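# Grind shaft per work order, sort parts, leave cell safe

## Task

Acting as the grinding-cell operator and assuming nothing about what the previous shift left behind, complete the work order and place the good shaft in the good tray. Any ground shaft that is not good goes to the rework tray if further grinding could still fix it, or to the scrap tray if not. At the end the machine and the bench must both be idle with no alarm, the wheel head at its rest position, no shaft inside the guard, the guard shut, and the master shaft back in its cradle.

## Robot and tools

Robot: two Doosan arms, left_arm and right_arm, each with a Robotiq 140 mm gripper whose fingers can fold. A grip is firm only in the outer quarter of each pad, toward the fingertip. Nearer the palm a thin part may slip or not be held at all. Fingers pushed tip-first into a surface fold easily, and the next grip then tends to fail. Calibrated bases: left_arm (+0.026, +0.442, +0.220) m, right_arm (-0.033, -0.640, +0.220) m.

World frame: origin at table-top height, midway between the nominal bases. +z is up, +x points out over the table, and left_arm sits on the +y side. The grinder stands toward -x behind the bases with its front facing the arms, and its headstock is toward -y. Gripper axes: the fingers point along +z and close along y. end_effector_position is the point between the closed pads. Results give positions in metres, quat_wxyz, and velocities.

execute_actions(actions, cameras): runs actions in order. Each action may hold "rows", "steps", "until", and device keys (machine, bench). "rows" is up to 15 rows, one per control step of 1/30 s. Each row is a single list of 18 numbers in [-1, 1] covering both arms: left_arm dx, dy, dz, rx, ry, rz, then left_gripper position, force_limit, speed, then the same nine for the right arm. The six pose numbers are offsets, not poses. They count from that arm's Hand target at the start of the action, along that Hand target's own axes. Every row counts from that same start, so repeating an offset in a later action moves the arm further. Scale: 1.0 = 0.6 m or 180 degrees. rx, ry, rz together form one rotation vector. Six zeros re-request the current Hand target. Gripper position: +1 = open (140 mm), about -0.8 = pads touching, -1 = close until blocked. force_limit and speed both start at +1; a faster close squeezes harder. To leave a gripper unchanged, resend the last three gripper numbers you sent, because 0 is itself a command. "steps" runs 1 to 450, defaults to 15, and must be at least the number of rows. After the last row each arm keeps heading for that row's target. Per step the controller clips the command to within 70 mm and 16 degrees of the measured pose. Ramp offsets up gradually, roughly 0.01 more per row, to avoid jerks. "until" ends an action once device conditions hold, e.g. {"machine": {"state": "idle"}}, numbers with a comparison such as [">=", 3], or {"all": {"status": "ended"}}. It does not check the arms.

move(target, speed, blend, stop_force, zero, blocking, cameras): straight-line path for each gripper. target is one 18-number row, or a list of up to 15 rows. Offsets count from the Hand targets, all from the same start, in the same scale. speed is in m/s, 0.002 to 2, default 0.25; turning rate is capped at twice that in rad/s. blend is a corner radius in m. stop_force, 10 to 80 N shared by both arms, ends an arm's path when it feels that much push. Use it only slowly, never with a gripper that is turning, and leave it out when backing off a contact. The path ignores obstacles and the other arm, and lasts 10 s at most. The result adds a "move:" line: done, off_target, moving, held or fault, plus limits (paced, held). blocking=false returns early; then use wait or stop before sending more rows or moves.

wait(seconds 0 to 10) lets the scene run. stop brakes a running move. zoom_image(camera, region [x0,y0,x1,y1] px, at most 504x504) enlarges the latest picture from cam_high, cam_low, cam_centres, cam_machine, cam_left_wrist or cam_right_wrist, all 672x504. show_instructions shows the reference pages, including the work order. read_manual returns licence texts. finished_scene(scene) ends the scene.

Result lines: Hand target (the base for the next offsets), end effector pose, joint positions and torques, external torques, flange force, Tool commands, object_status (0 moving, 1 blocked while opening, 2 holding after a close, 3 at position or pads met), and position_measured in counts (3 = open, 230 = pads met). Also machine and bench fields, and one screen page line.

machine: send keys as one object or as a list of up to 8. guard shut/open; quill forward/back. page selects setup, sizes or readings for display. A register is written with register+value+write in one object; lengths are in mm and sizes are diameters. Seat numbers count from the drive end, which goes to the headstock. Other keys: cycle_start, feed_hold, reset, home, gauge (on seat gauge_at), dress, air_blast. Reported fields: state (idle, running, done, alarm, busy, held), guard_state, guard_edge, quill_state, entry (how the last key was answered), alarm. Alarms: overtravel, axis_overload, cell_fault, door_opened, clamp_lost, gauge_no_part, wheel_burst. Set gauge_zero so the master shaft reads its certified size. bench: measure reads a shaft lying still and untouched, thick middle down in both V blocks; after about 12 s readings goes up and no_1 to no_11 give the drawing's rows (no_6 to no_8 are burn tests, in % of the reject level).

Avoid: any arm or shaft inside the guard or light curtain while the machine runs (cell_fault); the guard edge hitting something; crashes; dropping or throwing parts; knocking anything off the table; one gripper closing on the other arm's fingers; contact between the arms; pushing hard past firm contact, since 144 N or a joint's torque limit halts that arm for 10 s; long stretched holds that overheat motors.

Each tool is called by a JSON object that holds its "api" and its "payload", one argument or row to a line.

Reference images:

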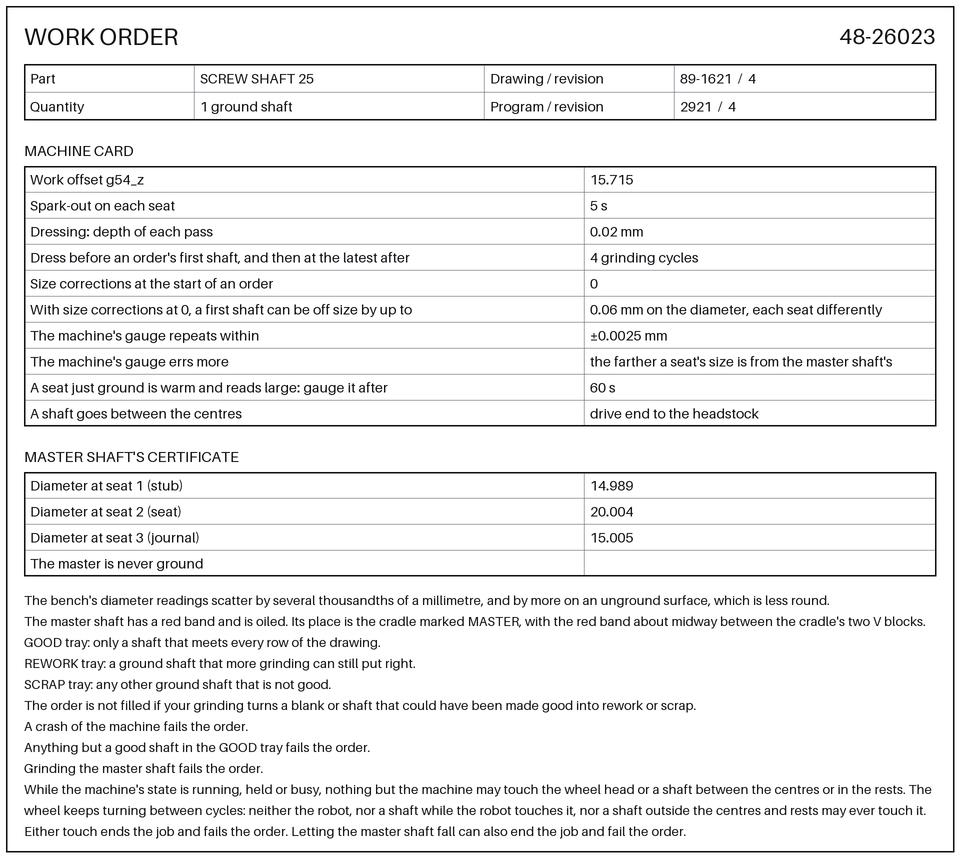

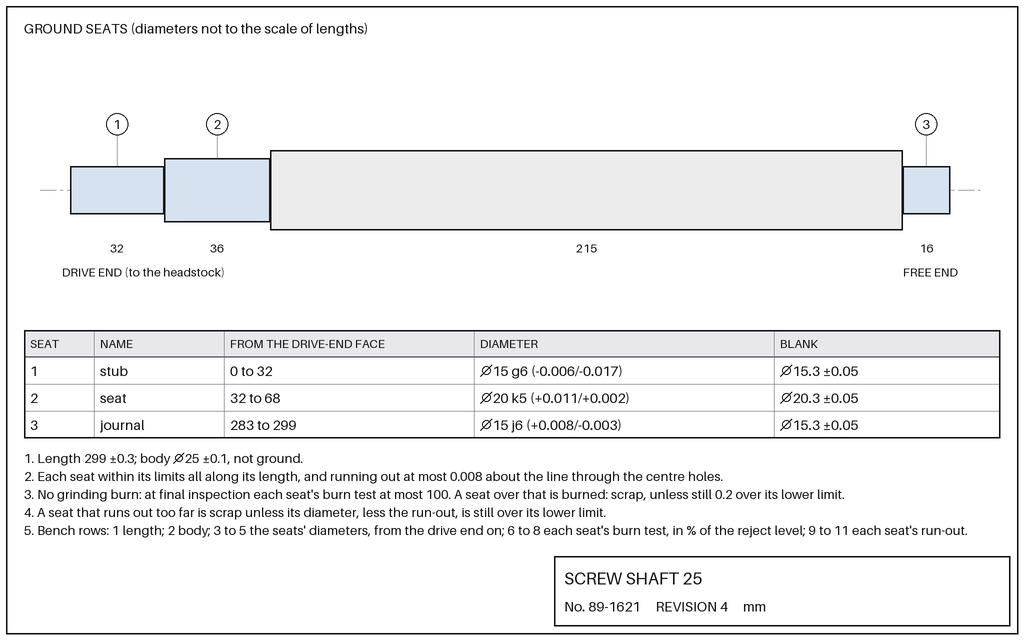

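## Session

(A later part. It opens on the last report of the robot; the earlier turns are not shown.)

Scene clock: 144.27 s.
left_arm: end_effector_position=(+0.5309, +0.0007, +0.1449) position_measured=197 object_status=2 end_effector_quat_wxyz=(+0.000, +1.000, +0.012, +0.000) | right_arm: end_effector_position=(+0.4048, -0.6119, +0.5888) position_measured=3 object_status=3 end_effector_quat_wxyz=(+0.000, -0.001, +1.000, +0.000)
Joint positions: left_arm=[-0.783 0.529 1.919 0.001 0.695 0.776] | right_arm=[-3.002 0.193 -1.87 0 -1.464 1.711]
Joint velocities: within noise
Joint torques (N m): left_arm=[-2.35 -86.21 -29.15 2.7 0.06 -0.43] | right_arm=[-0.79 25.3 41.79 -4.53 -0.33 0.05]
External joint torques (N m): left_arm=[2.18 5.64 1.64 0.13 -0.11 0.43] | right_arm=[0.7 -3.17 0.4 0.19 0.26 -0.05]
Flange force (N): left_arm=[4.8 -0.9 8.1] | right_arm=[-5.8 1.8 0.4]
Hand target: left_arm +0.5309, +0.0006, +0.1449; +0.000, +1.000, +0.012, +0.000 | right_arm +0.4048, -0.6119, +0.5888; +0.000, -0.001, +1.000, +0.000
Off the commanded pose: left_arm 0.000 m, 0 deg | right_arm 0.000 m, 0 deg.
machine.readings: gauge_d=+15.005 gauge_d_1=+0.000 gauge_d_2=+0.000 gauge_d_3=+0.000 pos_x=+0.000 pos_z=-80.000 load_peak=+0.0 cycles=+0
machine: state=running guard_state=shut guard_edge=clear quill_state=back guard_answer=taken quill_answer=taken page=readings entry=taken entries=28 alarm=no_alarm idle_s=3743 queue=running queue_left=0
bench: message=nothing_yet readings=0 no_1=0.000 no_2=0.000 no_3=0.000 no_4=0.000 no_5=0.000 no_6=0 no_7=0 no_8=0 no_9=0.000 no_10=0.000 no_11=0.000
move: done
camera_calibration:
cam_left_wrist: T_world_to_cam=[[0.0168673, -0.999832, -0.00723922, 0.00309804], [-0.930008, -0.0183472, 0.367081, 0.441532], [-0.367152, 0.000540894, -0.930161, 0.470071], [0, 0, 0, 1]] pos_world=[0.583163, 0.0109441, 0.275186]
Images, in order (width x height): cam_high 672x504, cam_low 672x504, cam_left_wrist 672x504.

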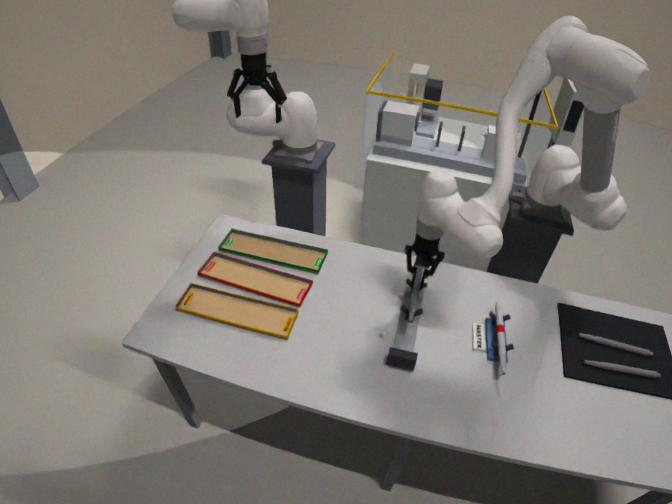

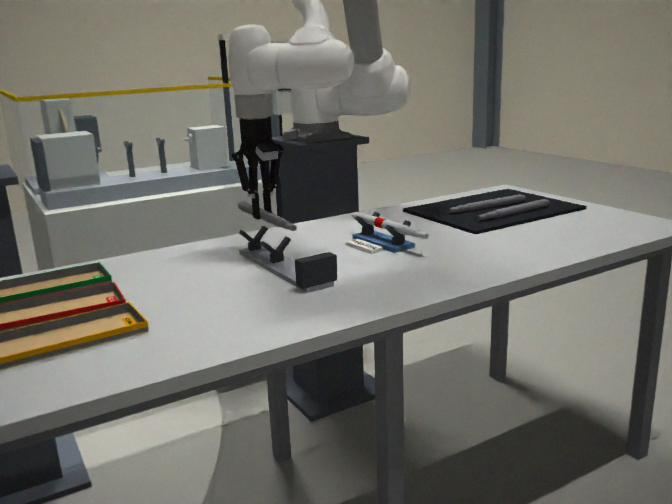

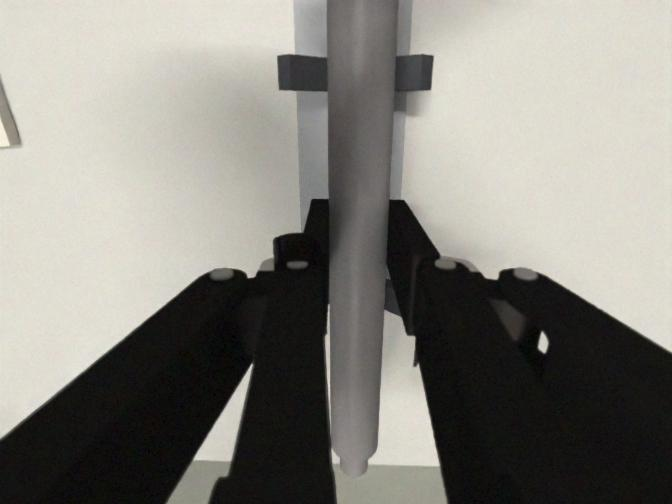

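{"api": "move", "payload": {
  "target": [0,0,0.085,0,0,0,-1,1,-1,0,0,0,0,0,0,1,1,1],
  "speed": 0.1,
  "stop_force": 14,
  "cameras": []
}}

{"api": "move", "payload": {
  "target": [0,0,0.05,0,0,0,-1,1,-1,0,0,0,0,0,0,1,1,1],
  "speed": 0.012,
  "stop_force": 12,
  "cameras": ["cam_low","cam_left_wrist"]
}}

{"api": "zoom_image", "payload": {
  "camera": "cam_low",
  "region": [200, 170, 360, 300]
}}

Scene clock: 146.40 s.
left_arm: end_effector_position=(+0.5309, +0.0007, +0.0939) position_measured=197 object_status=2 end_effector_quat_wxyz=(+0.000, +1.000, +0.012, +0.000) | right_arm: end_effector_position=(+0.4048, -0.6119, +0.5888) position_measured=3 object_status=3 end_effector_quat_wxyz=(+0.000, -0.001, +1.000, +0.000)
Joint positions: left_arm=[-0.783 0.599 1.931 0.001 0.612 0.776] | right_arm=[-3.002 0.193 -1.87 0 -1.464 1.711]
Joint velocities: within noise
Joint torques (N m): left_arm=[-2.53 -89.94 -26.22 2.39 0 -0.36] | right_arm=[-1.02 25.36 41.87 -4.52 -0.34 0.09]
External joint torques (N m): left_arm=[2.37 5.98 1.54 0.16 -0.05 0.36] | right_arm=[0.98 -3.08 0.64 0.15 0.28 -0.09]
Flange force (N): left_arm=[4.9 -1.0 8.8] | right_arm=[-5.8 2.4 0.0]
Hand target: left_arm +0.5309, +0.0007, +0.0939; +0.000, +1.000, +0.012, +0.000 | right_arm +0.4048, -0.6119, +0.5888; +0.000, -0.001, +1.000, +0.000
Off the commanded pose: left_arm 0.000 m, 0 deg | right_arm 0.000 m, 0 deg.
machine.readings: gauge_d=+15.005 gauge_d_1=+0.000 gauge_d_2=+0.000 gauge_d_3=+0.000 pos_x=+0.000 pos_z=+0.000 load_peak=+0.0 cycles=+0
machine: state=idle guard_state=shut guard_edge=clear quill_state=back guard_answer=taken quill_answer=taken page=readings entry=taken entries=28 alarm=no_alarm idle_s=3745 queue=done queue_left=0
bench: message=nothing_yet readings=0 no_1=0.000 no_2=0.000 no_3=0.000 no_4=0.000 no_5=0.000 no_6=0 no_7=0 no_8=0 no_9=0.000 no_10=0.000 no_11=0.000
move: done
No camera images: "cameras" was empty.

Scene clock: 148.13 s.
left_arm: end_effector_position=(+0.5309, +0.0007, +0.0805) position_measured=197 object_status=2 end_effector_quat_wxyz=(-0.001, +1.000, +0.012, +0.000) | right_arm: end_effector_position=(+0.4048, -0.6119, +0.5888) position_measured=3 object_status=3 end_effector_quat_wxyz=(+0.000, -0.001, +1.000, +0.000)
Joint positions: left_arm=[-0.783 0.618 1.933 0.001 0.591 0.776] | right_arm=[-3.002 0.193 -1.87 0 -1.464 1.711]
Joint velocities: within noise
Joint torques (N m): left_arm=[-4.5 -71.94 -22.78 1.5 -3.29 -0.54] | right_arm=[-1.09 25.14 41.78 -4.55 -0.32 0.06]
External joint torques (N m): left_arm=[4.33 -12.78 -1.05 0.96 3.25 0.54] | right_arm=[0.99 -2.86 0.65 0.18 0.27 -0.06]
Flange force (N): left_arm=[0.4 -9.5 -23.5] | right_arm=[-5.5 2.5 -0.1]
Hand target: left_arm +0.5309, +0.0007, +0.0805; -0.001, +1.000, +0.012, +0.000 (not the last commanded pose) | right_arm +0.4048, -0.6119, +0.5888; +0.000, -0.001, +1.000, +0.000
Off the commanded pose: left_arm 0.017 m, 0 deg | right_arm 0.000 m, 0 deg.
machine.readings: gauge_d=+15.005 gauge_d_1=+0.000 gauge_d_2=+0.000 gauge_d_3=+0.000 pos_x=+0.000 pos_z=+0.000 load_peak=+0.0 cycles=+0
machine: state=idle guard_state=shut guard_edge=clear quill_state=back guard_answer=taken quill_answer=taken page=readings entry=taken entries=28 alarm=no_alarm idle_s=3747 queue=done queue_left=0
bench: message=nothing_yet readings=0 no_1=0.000 no_2=0.000 no_3=0.000 no_4=0.000 no_5=0.000 no_6=0 no_7=0 no_8=0 no_9=0.000 no_10=0.000 no_11=0.000
move: contact (left_arm)
camera_calibration:
cam_left_wrist: T_world_to_cam=[[0.0167383, -0.999833, -0.00729711, 0.00281858], [-0.930011, -0.0182484, 0.367079, 0.465211], [-0.367151, 0.000642113, -0.930161, 0.410074], [0, 0, 0, 1]] pos_world=[0.583163, 0.0110442, 0.210686]
Images, in order (width x height): cam_low 672x504, cam_left_wrist 672x504.

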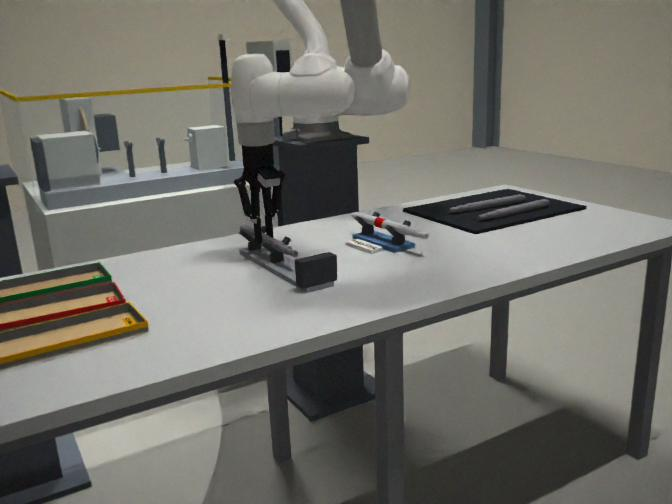

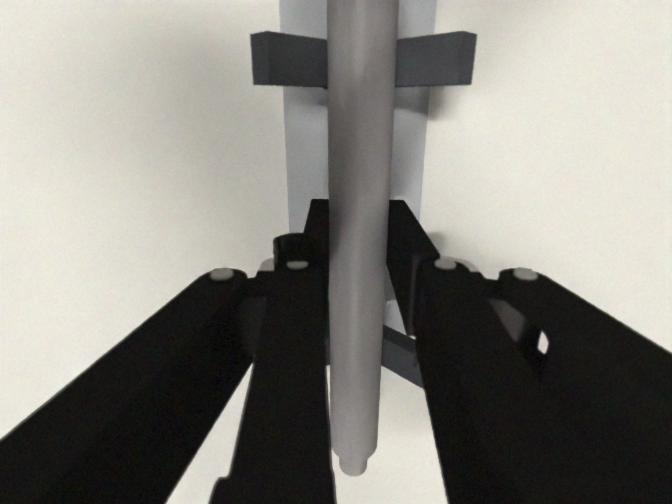

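Scaled by 3.150 from the camera's 672x504 image, which has a finer 960x720 frame.

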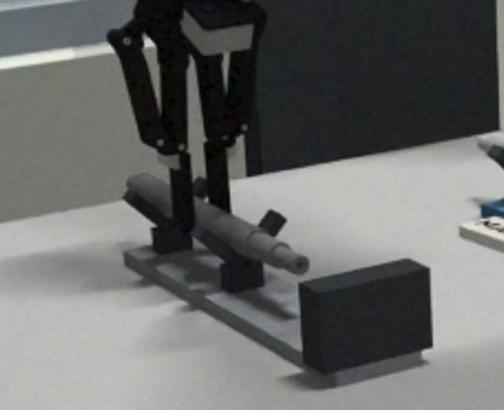

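{"api": "execute_actions", "payload": {
  "actions": [
    {"rows":[[0,-0.001,-0.002,0,0,0,-1,1,-1,0,0,0,0,0,0,1,1,1]],"steps":15},
    {"rows":[[0,0,0,0,0,0,-0.3,1,-1,0,0,0,0,0,0,1,1,1]],"steps":45}
  ],
  "cameras": []
}}

{"api": "move", "payload": {
  "target": [0,0,-0.15,0,0,0,-0.3,1,-1,0,0,0,0,0,0,1,1,1],
  "speed": 0.15,
  "cameras": ["cam_low","cam_left_wrist"]
}}

{"api": "execute_actions", "payload": {
  "actions": [
    {"machine":{"page":"setup"},"bench":{"measure":true},"steps":450,"until":{"bench":{"readings":[">",0]}}}
  ],
  "cameras": []
}}

Scene clock: 150.93 s.
left_arm: end_effector_position=(+0.5309, +0.0013, +0.0817) position_measured=167 object_status=3 end_effector_quat_wxyz=(-0.001, +1.000, +0.012, +0.000) | right_arm: end_effector_position=(+0.4048, -0.6119, +0.5888) position_measured=3 object_status=3 end_effector_quat_wxyz=(+0.000, -0.001, +1.000, +0.000)
Joint positions: left_arm=[-0.782 0.616 1.934 0.001 0.593 0.777] | right_arm=[-3.002 0.193 -1.87 0 -1.464 1.711]
Joint velocities: within noise
Joint torques (N m): left_arm=[-2.49 -84.62 -22.74 2.33 0.05 -0.36] | right_arm=[-0.84 25.21 41.85 -4.5 -0.33 0.08]
External joint torques (N m): left_arm=[2.32 -0.01 -1.15 0.13 -0.09 0.36] | right_arm=[0.91 -3.01 0.64 0.15 0.28 -0.08]
External joint torques at the end of the 1st action: left_arm=[2.27 6.15 1.67 0.05 -0.14 0.42] | right_arm=[0.75 -3.1 0.72 0.14 0.27 -0.08]
Flange force (N): left_arm=[4.5 -1.3 0.0] | right_arm=[-5.7 2.2 0.0]
Flange force at the end of the 1st action (N): left_arm=[4.6 -1.2 9.2] | right_arm=[-6.0 1.9 -0.1]
Hand target: left_arm +0.5309, +0.0013, +0.0817; -0.001, +1.000, +0.012, +0.000 | right_arm +0.4048, -0.6119, +0.5888; +0.000, -0.001, +1.000, +0.000
Off the commanded pose: left_arm 0.000 m, 0 deg | right_arm 0.000 m, 0 deg.
machine.readings: gauge_d=+15.005 gauge_d_1=+0.000 gauge_d_2=+0.000 gauge_d_3=+0.000 pos_x=+0.000 pos_z=+0.000 load_peak=+0.0 cycles=+0
machine: state=idle guard_state=shut guard_edge=clear quill_state=back guard_answer=taken quill_answer=taken page=readings entry=taken entries=28 alarm=no_alarm idle_s=3749 queue=done queue_left=0
bench: message=nothing_yet readings=0 no_1=0.000 no_2=0.000 no_3=0.000 no_4=0.000 no_5=0.000 no_6=0 no_7=0 no_8=0 no_9=0.000 no_10=0.000 no_11=0.000
No camera images: "cameras" was empty.

Scene clock: 151.90 s.
left_arm: end_effector_position=(+0.5309, +0.0012, +0.1716) position_measured=167 object_status=3 end_effector_quat_wxyz=(-0.001, +1.000, +0.012, +0.000) | right_arm: end_effector_position=(+0.4048, -0.6119, +0.5888) position_measured=3 object_status=3 end_effector_quat_wxyz=(+0.000, -0.001, +1.000, +0.000)
Joint positions: left_arm=[-0.782 0.494 1.91 0.001 0.739 0.777] | right_arm=[-3.002 0.193 -1.87 0 -1.464 1.711]
Joint velocities: within noise
Joint torques (N m): left_arm=[-2.62 -78.33 -27.23 2.81 -0.03 -0.38] | right_arm=[-0.82 25.49 41.83 -4.48 -0.32 0.09]
External joint torques (N m): left_arm=[2.46 -0.34 -1.62 0.17 -0.02 0.38] | right_arm=[0.85 -3.25 0.66 0.12 0.27 -0.09]
Flange force (N): left_arm=[5.2 -1.0 -1.1] | right_arm=[-6.2 2.1 0.0]
Hand target: left_arm +0.5309, +0.0012, +0.1717; -0.001, +1.000, +0.012, +0.000 | right_arm +0.4048, -0.6119, +0.5888; +0.000, -0.001, +1.000, +0.000
Off the commanded pose: left_arm 0.000 m, 0 deg | right_arm 0.000 m, 0 deg.
machine.readings: gauge_d=+15.005 gauge_d_1=+0.000 gauge_d_2=+0.000 gauge_d_3=+0.000 pos_x=+0.000 pos_z=+0.000 load_peak=+0.0 cycles=+0
machine: state=idle guard_state=shut guard_edge=clear quill_state=back guard_answer=taken quill_answer=taken page=readings entry=taken entries=28 alarm=no_alarm idle_s=3750 queue=done queue_left=0
bench: message=nothing_yet readings=0 no_1=0.000 no_2=0.000 no_3=0.000 no_4=0.000 no_5=0.000 no_6=0 no_7=0 no_8=0 no_9=0.000 no_10=0.000 no_11=0.000
move: done
camera_calibration:
cam_left_wrist: T_world_to_cam=[[0.016833, -0.999831, -0.00733512, 0.00394038], [-0.929974, -0.0183505, 0.367166, 0.431696], [-0.367239, 0.000640977, -0.930127, 0.494945], [0, 0, 0, 1]] pos_world=[0.583163, 0.0115443, 0.301886]
Images, in order (width x height): cam_low 672x504, cam_left_wrist 672x504.

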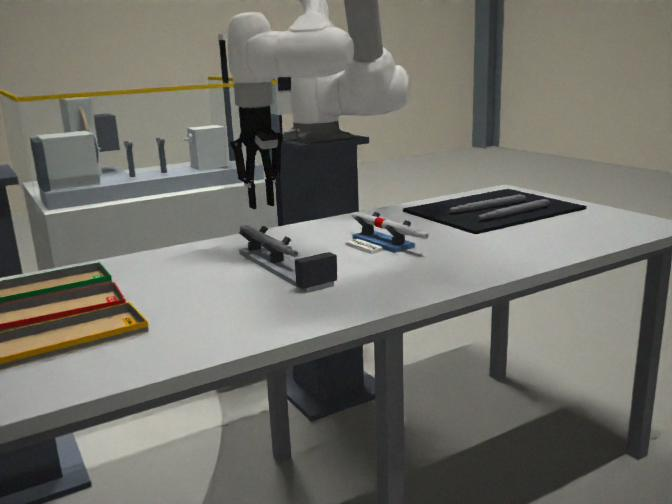

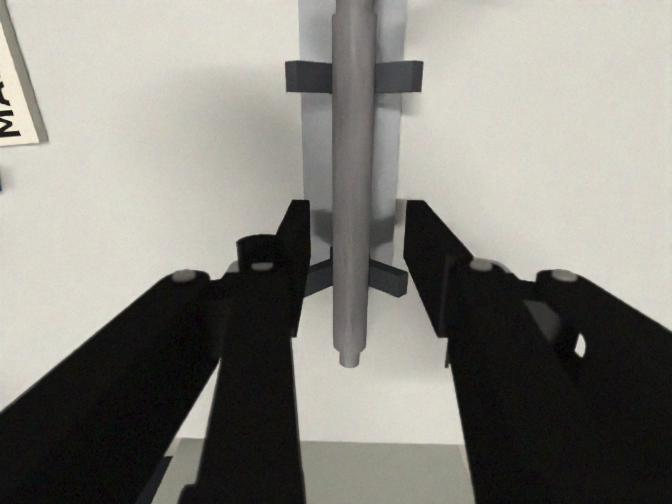

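Scene clock: 164.10 s.
left_arm: end_effector_position=(+0.5309, +0.0012, +0.1717) position_measured=167 object_status=3 end_effector_quat_wxyz=(-0.001, +1.000, +0.012, +0.000) | right_arm: end_effector_position=(+0.4048, -0.6119, +0.5888) position_measured=3 object_status=3 end_effector_quat_wxyz=(+0.000, -0.001, +1.000, +0.000)
Joint positions: left_arm=[-0.782 0.494 1.91 0.001 0.739 0.777] | right_arm=[-3.002 0.193 -1.87 0 -1.464 1.711]
Joint velocities: within noise
Joint torques (N m): left_arm=[-2.7 -78.58 -27.33 2.82 0.09 -0.35] | right_arm=[-0.96 25.42 41.91 -4.48 -0.34 0.1]
External joint torques (N m): left_arm=[2.54 -0.02 -1.41 0.15 -0.13 0.35] | right_arm=[0.89 -3.24 0.41 0.15 0.28 -0.1]
Flange force (N): left_arm=[5.1 -1.2 -0.4] | right_arm=[-5.8 2.2 0.4]
Hand target: left_arm +0.5309, +0.0012, +0.1717; -0.001, +1.000, +0.012, +0.000 | right_arm +0.4048, -0.6119, +0.5888; +0.000, -0.001, +1.000, +0.000
Tool commands: left_gripper/position=-0.3 left_gripper/force_limit=+1.0 left_gripper/speed=-1.0 right_gripper/position=+1.0 right_gripper/force_limit=+1.0 right_gripper/speed=+1.0
Off the commanded pose: left_arm 0.000 m, 0 deg | right_arm 0.000 m, 0 deg.
machine.setup: program=+2921 g54_z=+15.715 wheel_d=+291.896 sparkout_s=+5.0 dress_depth=+0.020 gauge_at=+3 gauge_zero=+0.008 program_revision=+4 since_dress=+0 stored1_number=+8666 stored1_revision=+3 stored2_number=+9000 stored2_revision=+1 stored3_number=+3764 stored3_revision=+6 stored4_number=+2921 stored4_revision=+4
machine: state=idle guard_state=shut guard_edge=clear quill_state=back guard_answer=taken quill_answer=taken page=setup entry=taken entries=28 alarm=no_alarm idle_s=3762 queue=done queue_left=0
bench: message=measure_taken readings=1 no_1=298.997 no_2=24.996 no_3=15.267 no_4=20.325 no_5=15.324 no_6=47 no_7=47 no_8=45 no_9=0.007 no_10=0.014 no_11=0.005
No camera images: "cameras" was empty.

{"api": "move", "payload": {
  "target": [0,0,0.151,0,0,0,-0.3,1,-1,0,0,0,0,0,0,1,1,1],
  "speed": 0.12,
  "cameras": []
}}

{"api": "execute_actions", "payload": {
  "actions": [
    {"machine":{"guard":"open"},"rows":[[0,0,0,0,0,0,-1,1,-1,0,0,0,0,0,0,1,1,1]],"steps":60}
  ],
  "cameras": ["cam_low","cam_left_wrist"]
}}

Scene clock: 166.93 s.
left_arm: end_effector_position=(+0.5308, +0.0014, +0.0811) position_measured=167 object_status=3 end_effector_quat_wxyz=(-0.001, +1.000, +0.012, +0.000) | right_arm: end_effector_position=(+0.4048, -0.6119, +0.5888) position_measured=3 object_status=3 end_effector_quat_wxyz=(+0.000, -0.001, +1.000, +0.000)
Joint positions: left_arm=[-0.782 0.617 1.934 0.001 0.592 0.777] | right_arm=[-3.002 0.193 -1.87 0 -1.464 1.711]
Joint velocities: within noise
Joint torques (N m): left_arm=[-2.41 -84.54 -22.81 2.34 0.04 -0.34] | right_arm=[-0.95 25.37 41.86 -4.49 -0.31 0.08]
External joint torques (N m): left_arm=[2.26 -0.23 -1.1 0.12 -0.09 0.34] | right_arm=[0.88 -3.22 0.4 0.14 0.24 -0.08]
Flange force (N): left_arm=[4.2 -1.4 -0.3] | right_arm=[-5.8 2.2 0.4]
Hand target: left_arm +0.5309, +0.0013, +0.0811; -0.001, +1.000, +0.012, +0.000 | right_arm +0.4048, -0.6119, +0.5888; +0.000, -0.001, +1.000, +0.000
Off the commanded pose: left_arm 0.000 m, 0 deg | right_arm 0.000 m, 0 deg.
machine.setup: program=+2921 g54_z=+15.715 wheel_d=+291.896 sparkout_s=+5.0 dress_depth=+0.020 gauge_at=+3 gauge_zero=+0.008 program_revision=+4 since_dress=+0 stored1_number=+8666 stored1_revision=+3 stored2_number=+9000 stored2_revision=+1 stored3_number=+3764 stored3_revision=+6 stored4_number=+2921 stored4_revision=+4
machine: state=idle guard_state=shut guard_edge=clear quill_state=back guard_answer=taken quill_answer=taken page=setup entry=taken entries=28 alarm=no_alarm idle_s=3765 queue=done queue_left=0
bench: message=measure_taken readings=1 no_1=298.997 no_2=24.996 no_3=15.267 no_4=20.325 no_5=15.324 no_6=47 no_7=47 no_8=45 no_9=0.007 no_10=0.014 no_11=0.005
move: done
No camera images: "cameras" was empty.

Scene clock: 169.13 s.
left_arm: end_effector_position=(+0.5309, +0.0013, +0.0811) position_measured=197 object_status=2 end_effector_quat_wxyz=(-0.001, +1.000, +0.012, +0.000) | right_arm: end_effector_position=(+0.4048, -0.6119, +0.5888) position_measured=3 object_status=3 end_effector_quat_wxyz=(+0.000, -0.001, +1.000, +0.000)
Joint positions: left_arm=[-0.782 0.617 1.934 0.001 0.592 0.777] | right_arm=[-3.002 0.193 -1.87 0 -1.464 1.711]
Joint velocities: within noise
Joint torques (N m): left_arm=[4.11 -72.88 -16.55 4.4 0.65 -0.34] | right_arm=[-0.75 25.35 41.86 -4.5 -0.31 0.09]
External joint torques (N m): left_arm=[-4.26 -11.76 -7.24 -1.94 -0.69 0.34] | right_arm=[0.65 -3.09 0.57 0.13 0.26 -0.09]
Flange force (N): left_arm=[-2.0 6.1 -16.7] | right_arm=[-5.9 1.6 0.1]
Hand target: left_arm +0.5309, +0.0013, +0.0811; -0.001, +1.000, +0.012, +0.000 | right_arm +0.4048, -0.6119, +0.5888; +0.000, -0.001, +1.000, +0.000
Off the commanded pose: left_arm 0.000 m, 0 deg | right_arm 0.000 m, 0 deg.
machine.setup: program=+2921 g54_z=+15.715 wheel_d=+291.896 sparkout_s=+5.0 dress_depth=+0.020 gauge_at=+3 gauge_zero=+0.008 program_revision=+4 since_dress=+0 stored1_number=+8666 stored1_revision=+3 stored2_number=+9000 stored2_revision=+1 stored3_number=+3764 stored3_revision=+6 stored4_number=+2921 stored4_revision=+4
machine: state=idle guard_state=open guard_edge=clear quill_state=back guard_answer=taken quill_answer=taken page=setup entry=taken entries=28 alarm=no_alarm idle_s=3767 queue=running queue_left=0
bench: message=measure_taken readings=1 no_1=298.997 no_2=24.996 no_3=15.267 no_4=20.325 no_5=15.324 no_6=47 no_7=47 no_8=45 no_9=0.007 no_10=0.014 no_11=0.005
camera_calibration:
cam_left_wrist: T_world_to_cam=[[0.0167383, -0.999833, -0.00729711, 0.00342286], [-0.930011, -0.0182484, 0.367079, 0.465002], [-0.367151, 0.000642113, -0.930161, 0.410632], [0, 0, 0, 1]] pos_world=[0.583163, 0.0116442, 0.211286]
Images, in order (width x height): cam_low 672x504, cam_left_wrist 672x504.

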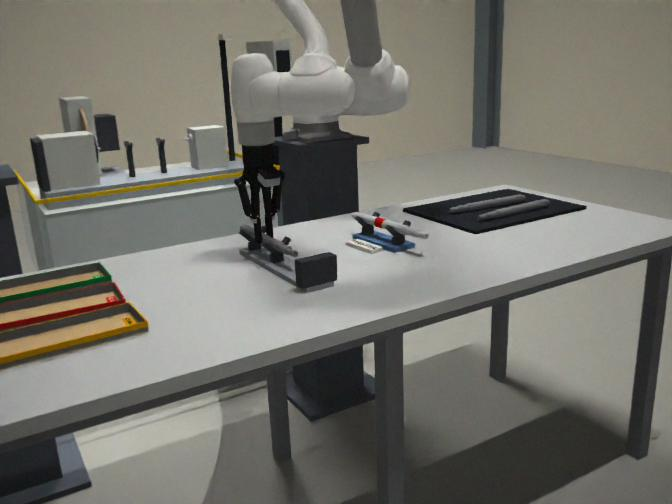

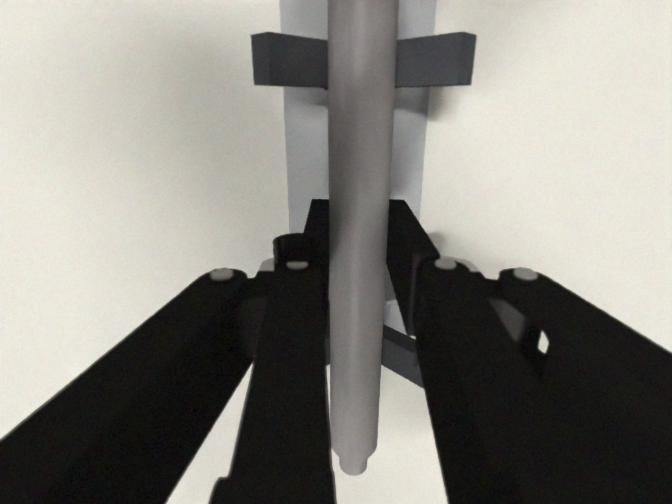

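{"api": "move", "payload": {
  "target": [
    [0,0,-0.25,0,0,0,-1,1,-1,0,0,0,0,0,0,1,1,1],
    [0,0,-0.615,0,0,0,-1,1,-1,0,0,0,0,0,0,1,1,1],
    [-0.4715,0.1235,-0.615,0,0,0.25,-1,1,-1,0,0,0,0,0,0,1,1,1],
    [-0.972,0.1447,-0.615,0,0,0.508,-1,1,-1,0,0,0,0,0,0,1,1,1]
  ],
  "speed": 0.25,
  "blend": [0,0.05,0.05,0],
  "cameras": []
}}

{"api": "execute_actions", "payload": {
  "actions": [],
  "cameras": ["cam_left_wrist","cam_centres"]
}}

Scene clock: 176.67 s.
left_arm: end_effector_position=(-0.0500, -0.0996, +0.4501) position_measured=197 object_status=2 end_effector_quat_wxyz=(+0.000, +0.707, -0.708, +0.000) | right_arm: end_effector_position=(+0.4048, -0.6119, +0.5888) position_measured=3 object_status=3 end_effector_quat_wxyz=(+0.000, -0.001, +1.000, +0.000)
Joint positions: left_arm=[-1.785 0.045 1.908 -0.001 1.189 1.371] | right_arm=[-3.002 0.193 -1.87 0 -1.464 1.711]
Joint velocities: within noise
Joint torques (N m): left_arm=[-2.55 -49.15 -42.85 4 0.04 -0.31] | right_arm=[-1.05 25.38 41.86 -4.49 -0.33 0.13]
External joint torques (N m): left_arm=[2.54 4.86 3.12 0.09 -0.1 0.31] | right_arm=[0.97 -3.05 0.66 0.12 0.28 -0.13]
Flange force (N): left_arm=[3.5 -4.8 7.2] | right_arm=[-5.8 2.3 0.0]
Hand target: left_arm -0.0500, -0.0997, +0.4501; +0.000, +0.707, -0.708, +0.000 | right_arm +0.4048, -0.6119, +0.5888; +0.000, -0.001, +1.000, +0.000
Off the commanded pose: left_arm 0.000 m, 0 deg | right_arm 0.000 m, 0 deg.
machine.setup: program=+2921 g54_z=+15.715 wheel_d=+291.896 sparkout_s=+5.0 dress_depth=+0.020 gauge_at=+3 gauge_zero=+0.008 program_revision=+4 since_dress=+0 stored1_number=+8666 stored1_revision=+3 stored2_number=+9000 stored2_revision=+1 stored3_number=+3764 stored3_revision=+6 stored4_number=+2921 stored4_revision=+4
machine: state=idle guard_state=open guard_edge=clear quill_state=back guard_answer=taken quill_answer=taken page=setup entry=taken entries=28 alarm=no_alarm idle_s=3775 queue=done queue_left=0
bench: message=measure_taken readings=1 no_1=298.997 no_2=24.996 no_3=15.267 no_4=20.325 no_5=15.324 no_6=47 no_7=47 no_8=45 no_9=0.007 no_10=0.014 no_11=0.005
move: done
No camera images: "cameras" was empty.

Scene clock: 176.67 s.
left_arm: end_effector_position=(-0.0500, -0.0996, +0.4501) position_measured=197 object_status=2 end_effector_quat_wxyz=(+0.000, +0.707, -0.708, +0.000) | right_arm: end_effector_position=(+0.4048, -0.6119, +0.5888) position_measured=3 object_status=3 end_effector_quat_wxyz=(+0.000, -0.001, +1.000, +0.000)
Joint positions: left_arm=[-1.785 0.045 1.908 -0.001 1.189 1.371] | right_arm=[-3.002 0.193 -1.87 0 -1.464 1.711]
Joint velocities: within noise
Joint torques (N m): left_arm=[-2.55 -49.15 -42.85 4 0.04 -0.31] | right_arm=[-1.05 25.38 41.86 -4.49 -0.33 0.13]
External joint torques (N m): left_arm=[2.54 4.86 3.12 0.09 -0.1 0.31] | right_arm=[0.97 -3.05 0.66 0.12 0.28 -0.13]
Flange force (N): left_arm=[3.5 -4.8 7.2] | right_arm=[-5.8 2.3 0.0]
Hand target: left_arm -0.0500, -0.0997, +0.4501; +0.000, +0.707, -0.708, +0.000 | right_arm +0.4048, -0.6119, +0.5888; +0.000, -0.001, +1.000, +0.000
Tool commands: left_gripper/position=-1.0 left_gripper/force_limit=+1.0 left_gripper/speed=-1.0 right_gripper/position=+1.0 right_gripper/force_limit=+1.0 right_gripper/speed=+1.0
Off the commanded pose: left_arm 0.000 m, 0 deg | right_arm 0.000 m, 0 deg.
machine.setup: program=+2921 g54_z=+15.715 wheel_d=+291.896 sparkout_s=+5.0 dress_depth=+0.020 gauge_at=+3 gauge_zero=+0.008 program_revision=+4 since_dress=+0 stored1_number=+8666 stored1_revision=+3 stored2_number=+9000 stored2_revision=+1 stored3_number=+3764 stored3_revision=+6 stored4_number=+2921 stored4_revision=+4
machine: state=idle guard_state=open guard_edge=clear quill_state=back guard_answer=taken quill_answer=taken page=setup entry=taken entries=28 alarm=no_alarm idle_s=3775 queue=done queue_left=0
bench: message=measure_taken readings=1 no_1=298.997 no_2=24.996 no_3=15.267 no_4=20.325 no_5=15.324 no_6=47 no_7=47 no_8=45 no_9=0.007 no_10=0.014 no_11=0.005
camera_calibration:
cam_left_wrist: T_world_to_cam=[[-0.999949, 0.00821403, -0.0059264, -0.0361841], [0.00545782, 0.929852, 0.367894, -0.0716697], [0.00853256, 0.367843, -0.929849, 0.595939], [0, 0, 0, 1]] pos_world=[-0.0408759, -0.152272, 0.580285]
Images, in order (width x height): cam_centres 672x504, cam_left_wrist 672x504.

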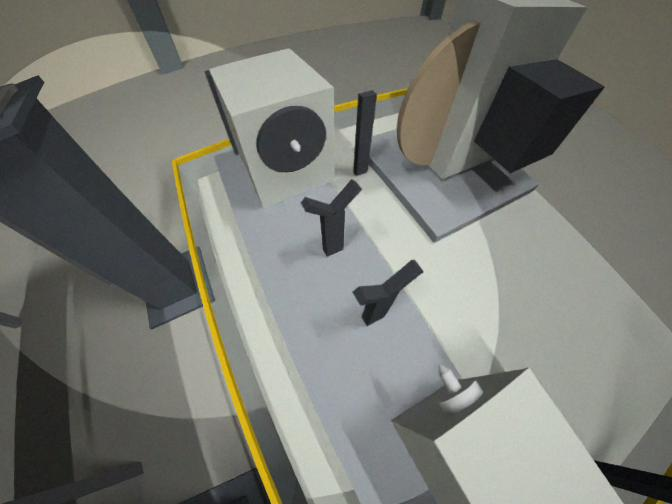

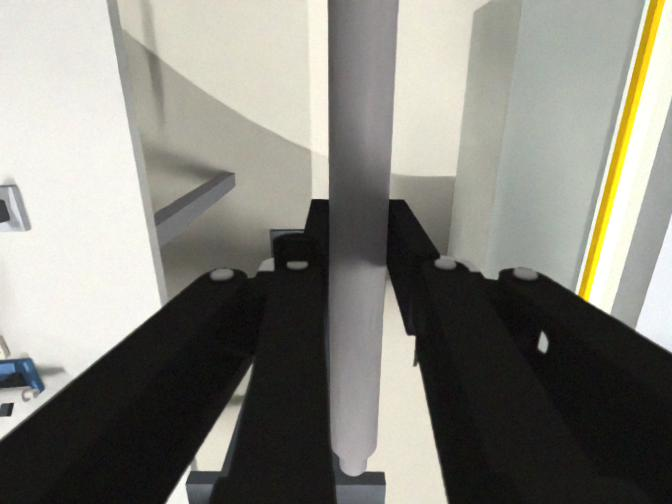

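{"api": "move", "payload": {
  "target": [
    [-0.033,0.5,0,0,0,0,-1,1,-1,0,0,0,0,0,0,1,1,1],
    [-0.195,0.994,0,0,0,0,-1,1,-1,0,0,0,0,0,0,1,1,1],
    [-0.195,0.994,0.34,0,0,0,-1,1,-1,0,0,0,0,0,0,1,1,1]
  ],
  "speed": [0.25,0.25,0.15],
  "blend": [0.05,0.03,0],
  "cameras": ["cam_left_wrist","cam_centres","cam_machine"]
}}

{"api": "zoom_image", "payload": {
  "camera": "cam_machine",
  "region": [230, 200, 430, 350]
}}

{"api": "zoom_image", "payload": {
  "camera": "cam_left_wrist",
  "region": [200, 0, 500, 500]
}}

Scene clock: 181.47 s.
left_arm: end_effector_position=(-0.6463, +0.0184, +0.2464) position_measured=197 object_status=2 end_effector_quat_wxyz=(+0.000, +0.707, -0.708, +0.000) | right_arm: end_effector_position=(+0.4048, -0.6119, +0.5888) position_measured=3 object_status=3 end_effector_quat_wxyz=(+0.000, -0.001, +1.000, +0.000)
Joint positions: left_arm=[-2.634 0.567 1.605 -0.001 0.97 0.522] | right_arm=[-3.002 0.193 -1.87 0 -1.464 1.711]
Joint velocities: within noise
Joint torques (N m): left_arm=[-1.69 -99.54 -38 3.55 0.12 -0.41] | right_arm=[-0.95 25.54 41.9 -4.49 -0.31 0.1]
External joint torques (N m): left_arm=[1.85 7.74 2.76 0.1 -0.15 0.41] | right_arm=[0.84 -3.33 0.44 0.13 0.25 -0.1]
Flange force (N): left_arm=[4.5 1.8 8.9] | right_arm=[-6.0 2.1 0.3]
Hand target: left_arm -0.6463, +0.0184, +0.2464; +0.000, +0.707, -0.708, +0.000 | right_arm +0.4048, -0.6119, +0.5888; +0.000, -0.001, +1.000, +0.000
Off the commanded pose: left_arm 0.000 m, 0 deg | right_arm 0.000 m, 0 deg.
machine.setup: program=+2921 g54_z=+15.715 wheel_d=+291.896 sparkout_s=+5.0 dress_depth=+0.020 gauge_at=+3 gauge_zero=+0.008 program_revision=+4 since_dress=+0 stored1_number=+8666 stored1_revision=+3 stored2_number=+9000 stored2_revision=+1 stored3_number=+3764 stored3_revision=+6 stored4_number=+2921 stored4_revision=+4
machine: state=idle guard_state=open guard_edge=clear quill_state=back guard_answer=taken quill_answer=taken page=setup entry=taken entries=28 alarm=no_alarm idle_s=3780 queue=done queue_left=0
bench: message=measure_taken readings=1 no_1=298.997 no_2=24.996 no_3=15.267 no_4=20.325 no_5=15.324 no_6=47 no_7=47 no_8=45 no_9=0.007 no_10=0.014 no_11=0.005
move: done
camera_calibration:
cam_left_wrist: T_world_to_cam=[[-0.999947, 0.00834256, -0.00598511, -0.634602], [0.00555654, 0.929885, 0.367808, -0.103101], [0.00863393, 0.367755, -0.929883, 0.368285], [0, 0, 0, 1]] pos_world=[-0.637176, -0.0342724, 0.376585]
Images, in order (width x height): cam_centres 672x504, cam_machine 672x504, cam_left_wrist 672x504.

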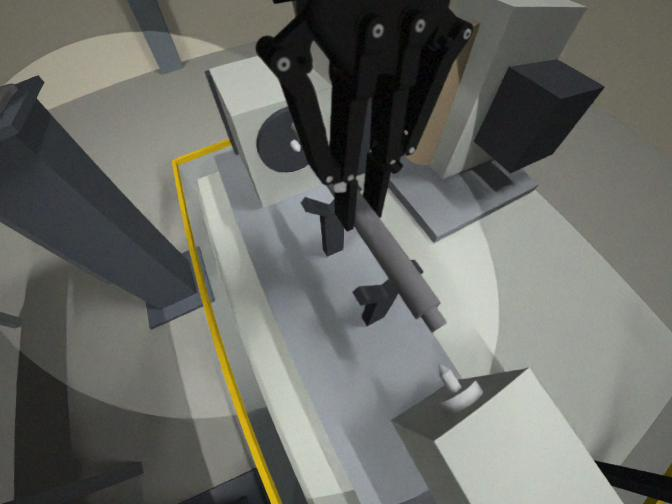

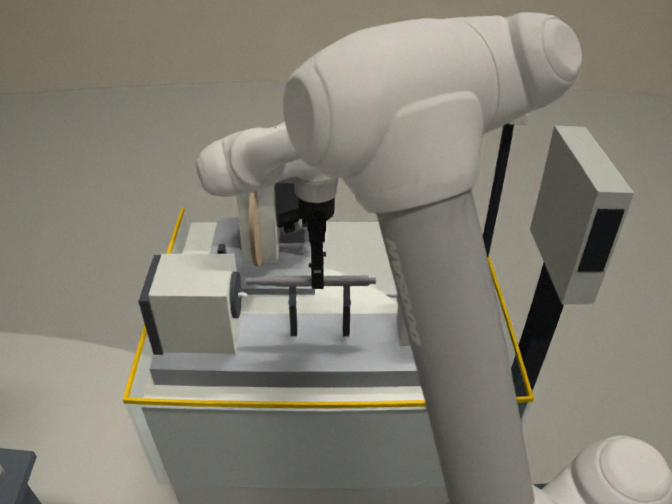

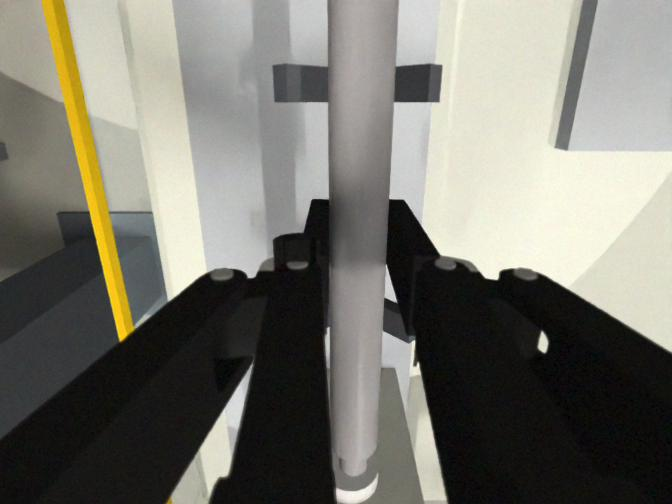

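Scaled by 2.520 from the camera's 672x504 image, which has a finer 960x720 frame.

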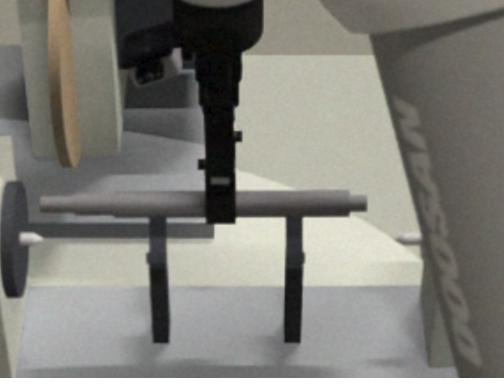

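Scaled by 1.008 from the camera's 672x504 image, which has a finer 960x720 frame.

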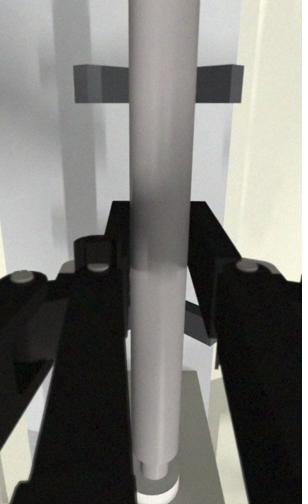

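{"api": "move", "payload": {
  "target": [
    [-0.01,0,0.04,0,0,0,-1,1,-1,0,0,0,0,0,0,1,1,1]
  ],
  "speed": 0.08,
  "cameras": []
}}

{"api": "move", "payload": {
  "target": [0,0,0.065,0,0,0,-1,1,-1,0,0,0,0,0,0,1,1,1],
  "speed": 0.015,
  "stop_force": 12,
  "cameras": ["cam_left_wrist","cam_centres","cam_machine"]
}}

{"api": "zoom_image", "payload": {
  "camera": "cam_machine",
  "region": [230, 200, 430, 350]
}}

Scene clock: 183.00 s.
left_arm: end_effector_position=(-0.6463, +0.0244, +0.2224) position_measured=197 object_status=2 end_effector_quat_wxyz=(+0.000, +0.707, -0.708, +0.000) | right_arm: end_effector_position=(+0.4048, -0.6119, +0.5888) position_measured=3 object_status=3 end_effector_quat_wxyz=(+0.000, -0.001, +1.000, +0.000)
Joint positions: left_arm=[-2.641 0.585 1.626 -0.001 0.931 0.516] | right_arm=[-3.002 0.193 -1.87 0 -1.464 1.711]
Joint velocities: within noise
Joint torques (N m): left_arm=[-1.78 -99.83 -36.96 3.47 0.06 -0.37] | right_arm=[-0.95 25.42 41.95 -4.5 -0.35 0.08]
External joint torques (N m): left_arm=[1.93 7.4 2.68 0.08 -0.09 0.37] | right_arm=[0.87 -3.15 0.51 0.14 0.3 -0.08]
Flange force (N): left_arm=[4.3 1.4 8.7] | right_arm=[-5.8 2.2 0.3]
Hand target: left_arm -0.6463, +0.0244, +0.2224; +0.000, +0.707, -0.708, +0.000 | right_arm +0.4048, -0.6119, +0.5888; +0.000, -0.001, +1.000, +0.000
Off the commanded pose: left_arm 0.000 m, 0 deg | right_arm 0.000 m, 0 deg.
machine.setup: program=+2921 g54_z=+15.715 wheel_d=+291.896 sparkout_s=+5.0 dress_depth=+0.020 gauge_at=+3 gauge_zero=+0.008 program_revision=+4 since_dress=+0 stored1_number=+8666 stored1_revision=+3 stored2_number=+9000 stored2_revision=+1 stored3_number=+3764 stored3_revision=+6 stored4_number=+2921 stored4_revision=+4
machine: state=idle guard_state=open guard_edge=clear quill_state=back guard_answer=taken quill_answer=taken page=setup entry=taken entries=28 alarm=no_alarm idle_s=3781 queue=done queue_left=0
bench: message=measure_taken readings=1 no_1=298.997 no_2=24.996 no_3=15.267 no_4=20.325 no_5=15.324 no_6=47 no_7=47 no_8=45 no_9=0.007 no_10=0.014 no_11=0.005
move: done
No camera images: "cameras" was empty.

Scene clock: 185.03 s.
left_arm: end_effector_position=(-0.6464, +0.0244, +0.2010) position_measured=197 object_status=2 end_effector_quat_wxyz=(+0.000, +0.707, -0.708, +0.000) | right_arm: end_effector_position=(+0.4048, -0.6119, +0.5888) position_measured=3 object_status=3 end_effector_quat_wxyz=(+0.000, -0.001, +1.000, +0.000)
Joint positions: left_arm=[-2.641 0.606 1.637 -0.001 0.899 0.516] | right_arm=[-3.002 0.193 -1.87 0 -1.464 1.711]
Joint velocities: within noise
Joint torques (N m): left_arm=[-2.25 -77.93 -26.56 3.39 -1.59 -0.38] | right_arm=[-1.1 25.45 41.8 -4.49 -0.31 0.1]
External joint torques (N m): left_arm=[2.37 -15.48 -6.92 0.09 1.56 0.38] | right_arm=[1.01 -3.21 0.59 0.14 0.26 -0.1]
Flange force (N): left_arm=[1.9 -3.5 -21.1] | right_arm=[-6.0 2.4 0.1]
Hand target: left_arm -0.6464, +0.0244, +0.2010; +0.000, +0.707, -0.708, +0.000 (not the last commanded pose) | right_arm +0.4048, -0.6119, +0.5888; +0.000, -0.001, +1.000, +0.000
Off the commanded pose: left_arm 0.018 m, 0 deg | right_arm 0.000 m, 0 deg.
machine.setup: program=+2921 g54_z=+15.715 wheel_d=+291.896 sparkout_s=+5.0 dress_depth=+0.020 gauge_at=+3 gauge_zero=+0.008 program_revision=+4 since_dress=+0 stored1_number=+8666 stored1_revision=+3 stored2_number=+9000 stored2_revision=+1 stored3_number=+3764 stored3_revision=+6 stored4_number=+2921 stored4_revision=+4
machine: state=idle guard_state=open guard_edge=clear quill_state=back guard_answer=taken quill_answer=taken page=setup entry=taken entries=28 alarm=no_alarm idle_s=3783 queue=done queue_left=0
bench: message=measure_taken readings=1 no_1=298.997 no_2=24.996 no_3=15.267 no_4=20.325 no_5=15.324 no_6=47 no_7=47 no_8=45 no_9=0.007 no_10=0.014 no_11=0.005
move: contact (left_arm)
camera_calibration:
cam_left_wrist: T_world_to_cam=[[-0.999948, 0.00836394, -0.00576344, -0.635099], [0.00565905, 0.929933, 0.367687, -0.0919673], [0.00843492, 0.367635, -0.929932, 0.323712], [0, 0, 0, 1]] pos_world=[-0.637276, -0.0281727, 0.331185]
Images, in order (width x height): cam_centres 672x504, cam_machine 672x504, cam_left_wrist 672x504.

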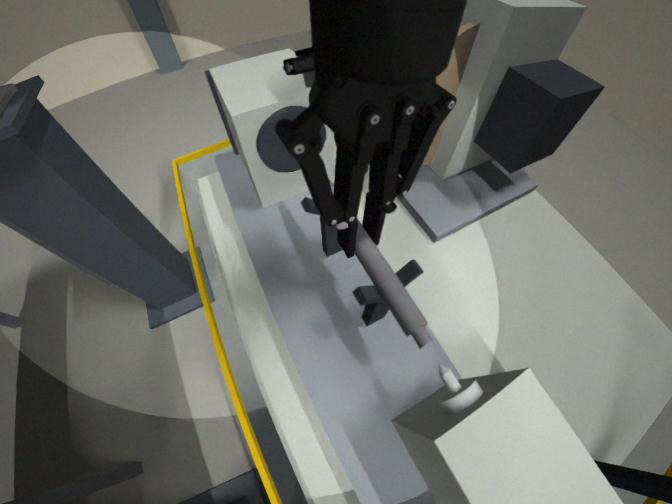

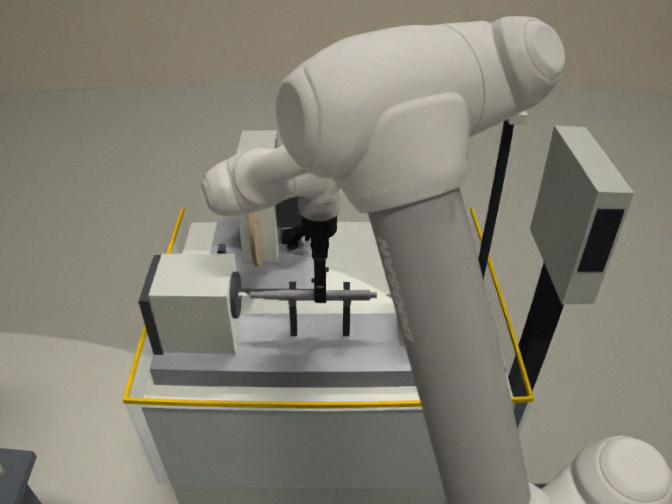

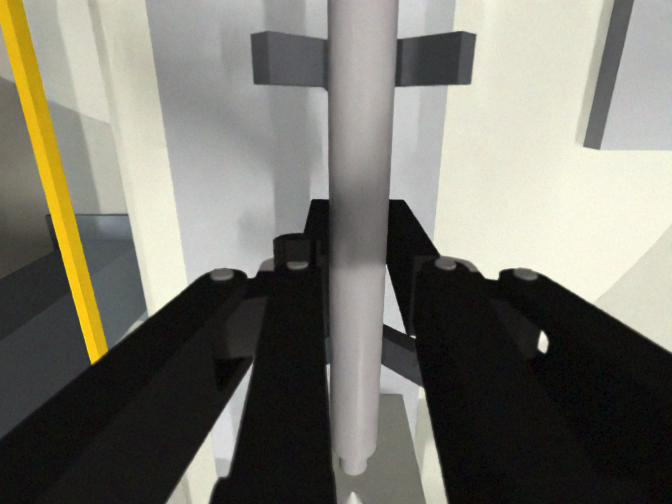

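Scaled by 2.520 from the camera's 672x504 image, which has a finer 960x720 frame.

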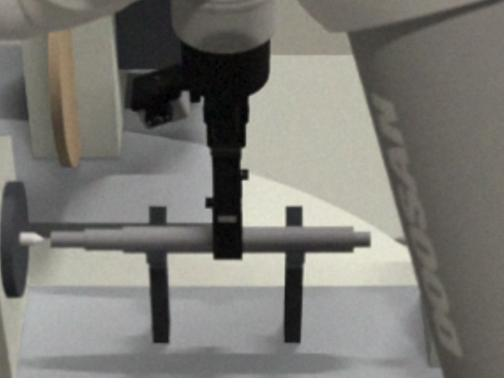

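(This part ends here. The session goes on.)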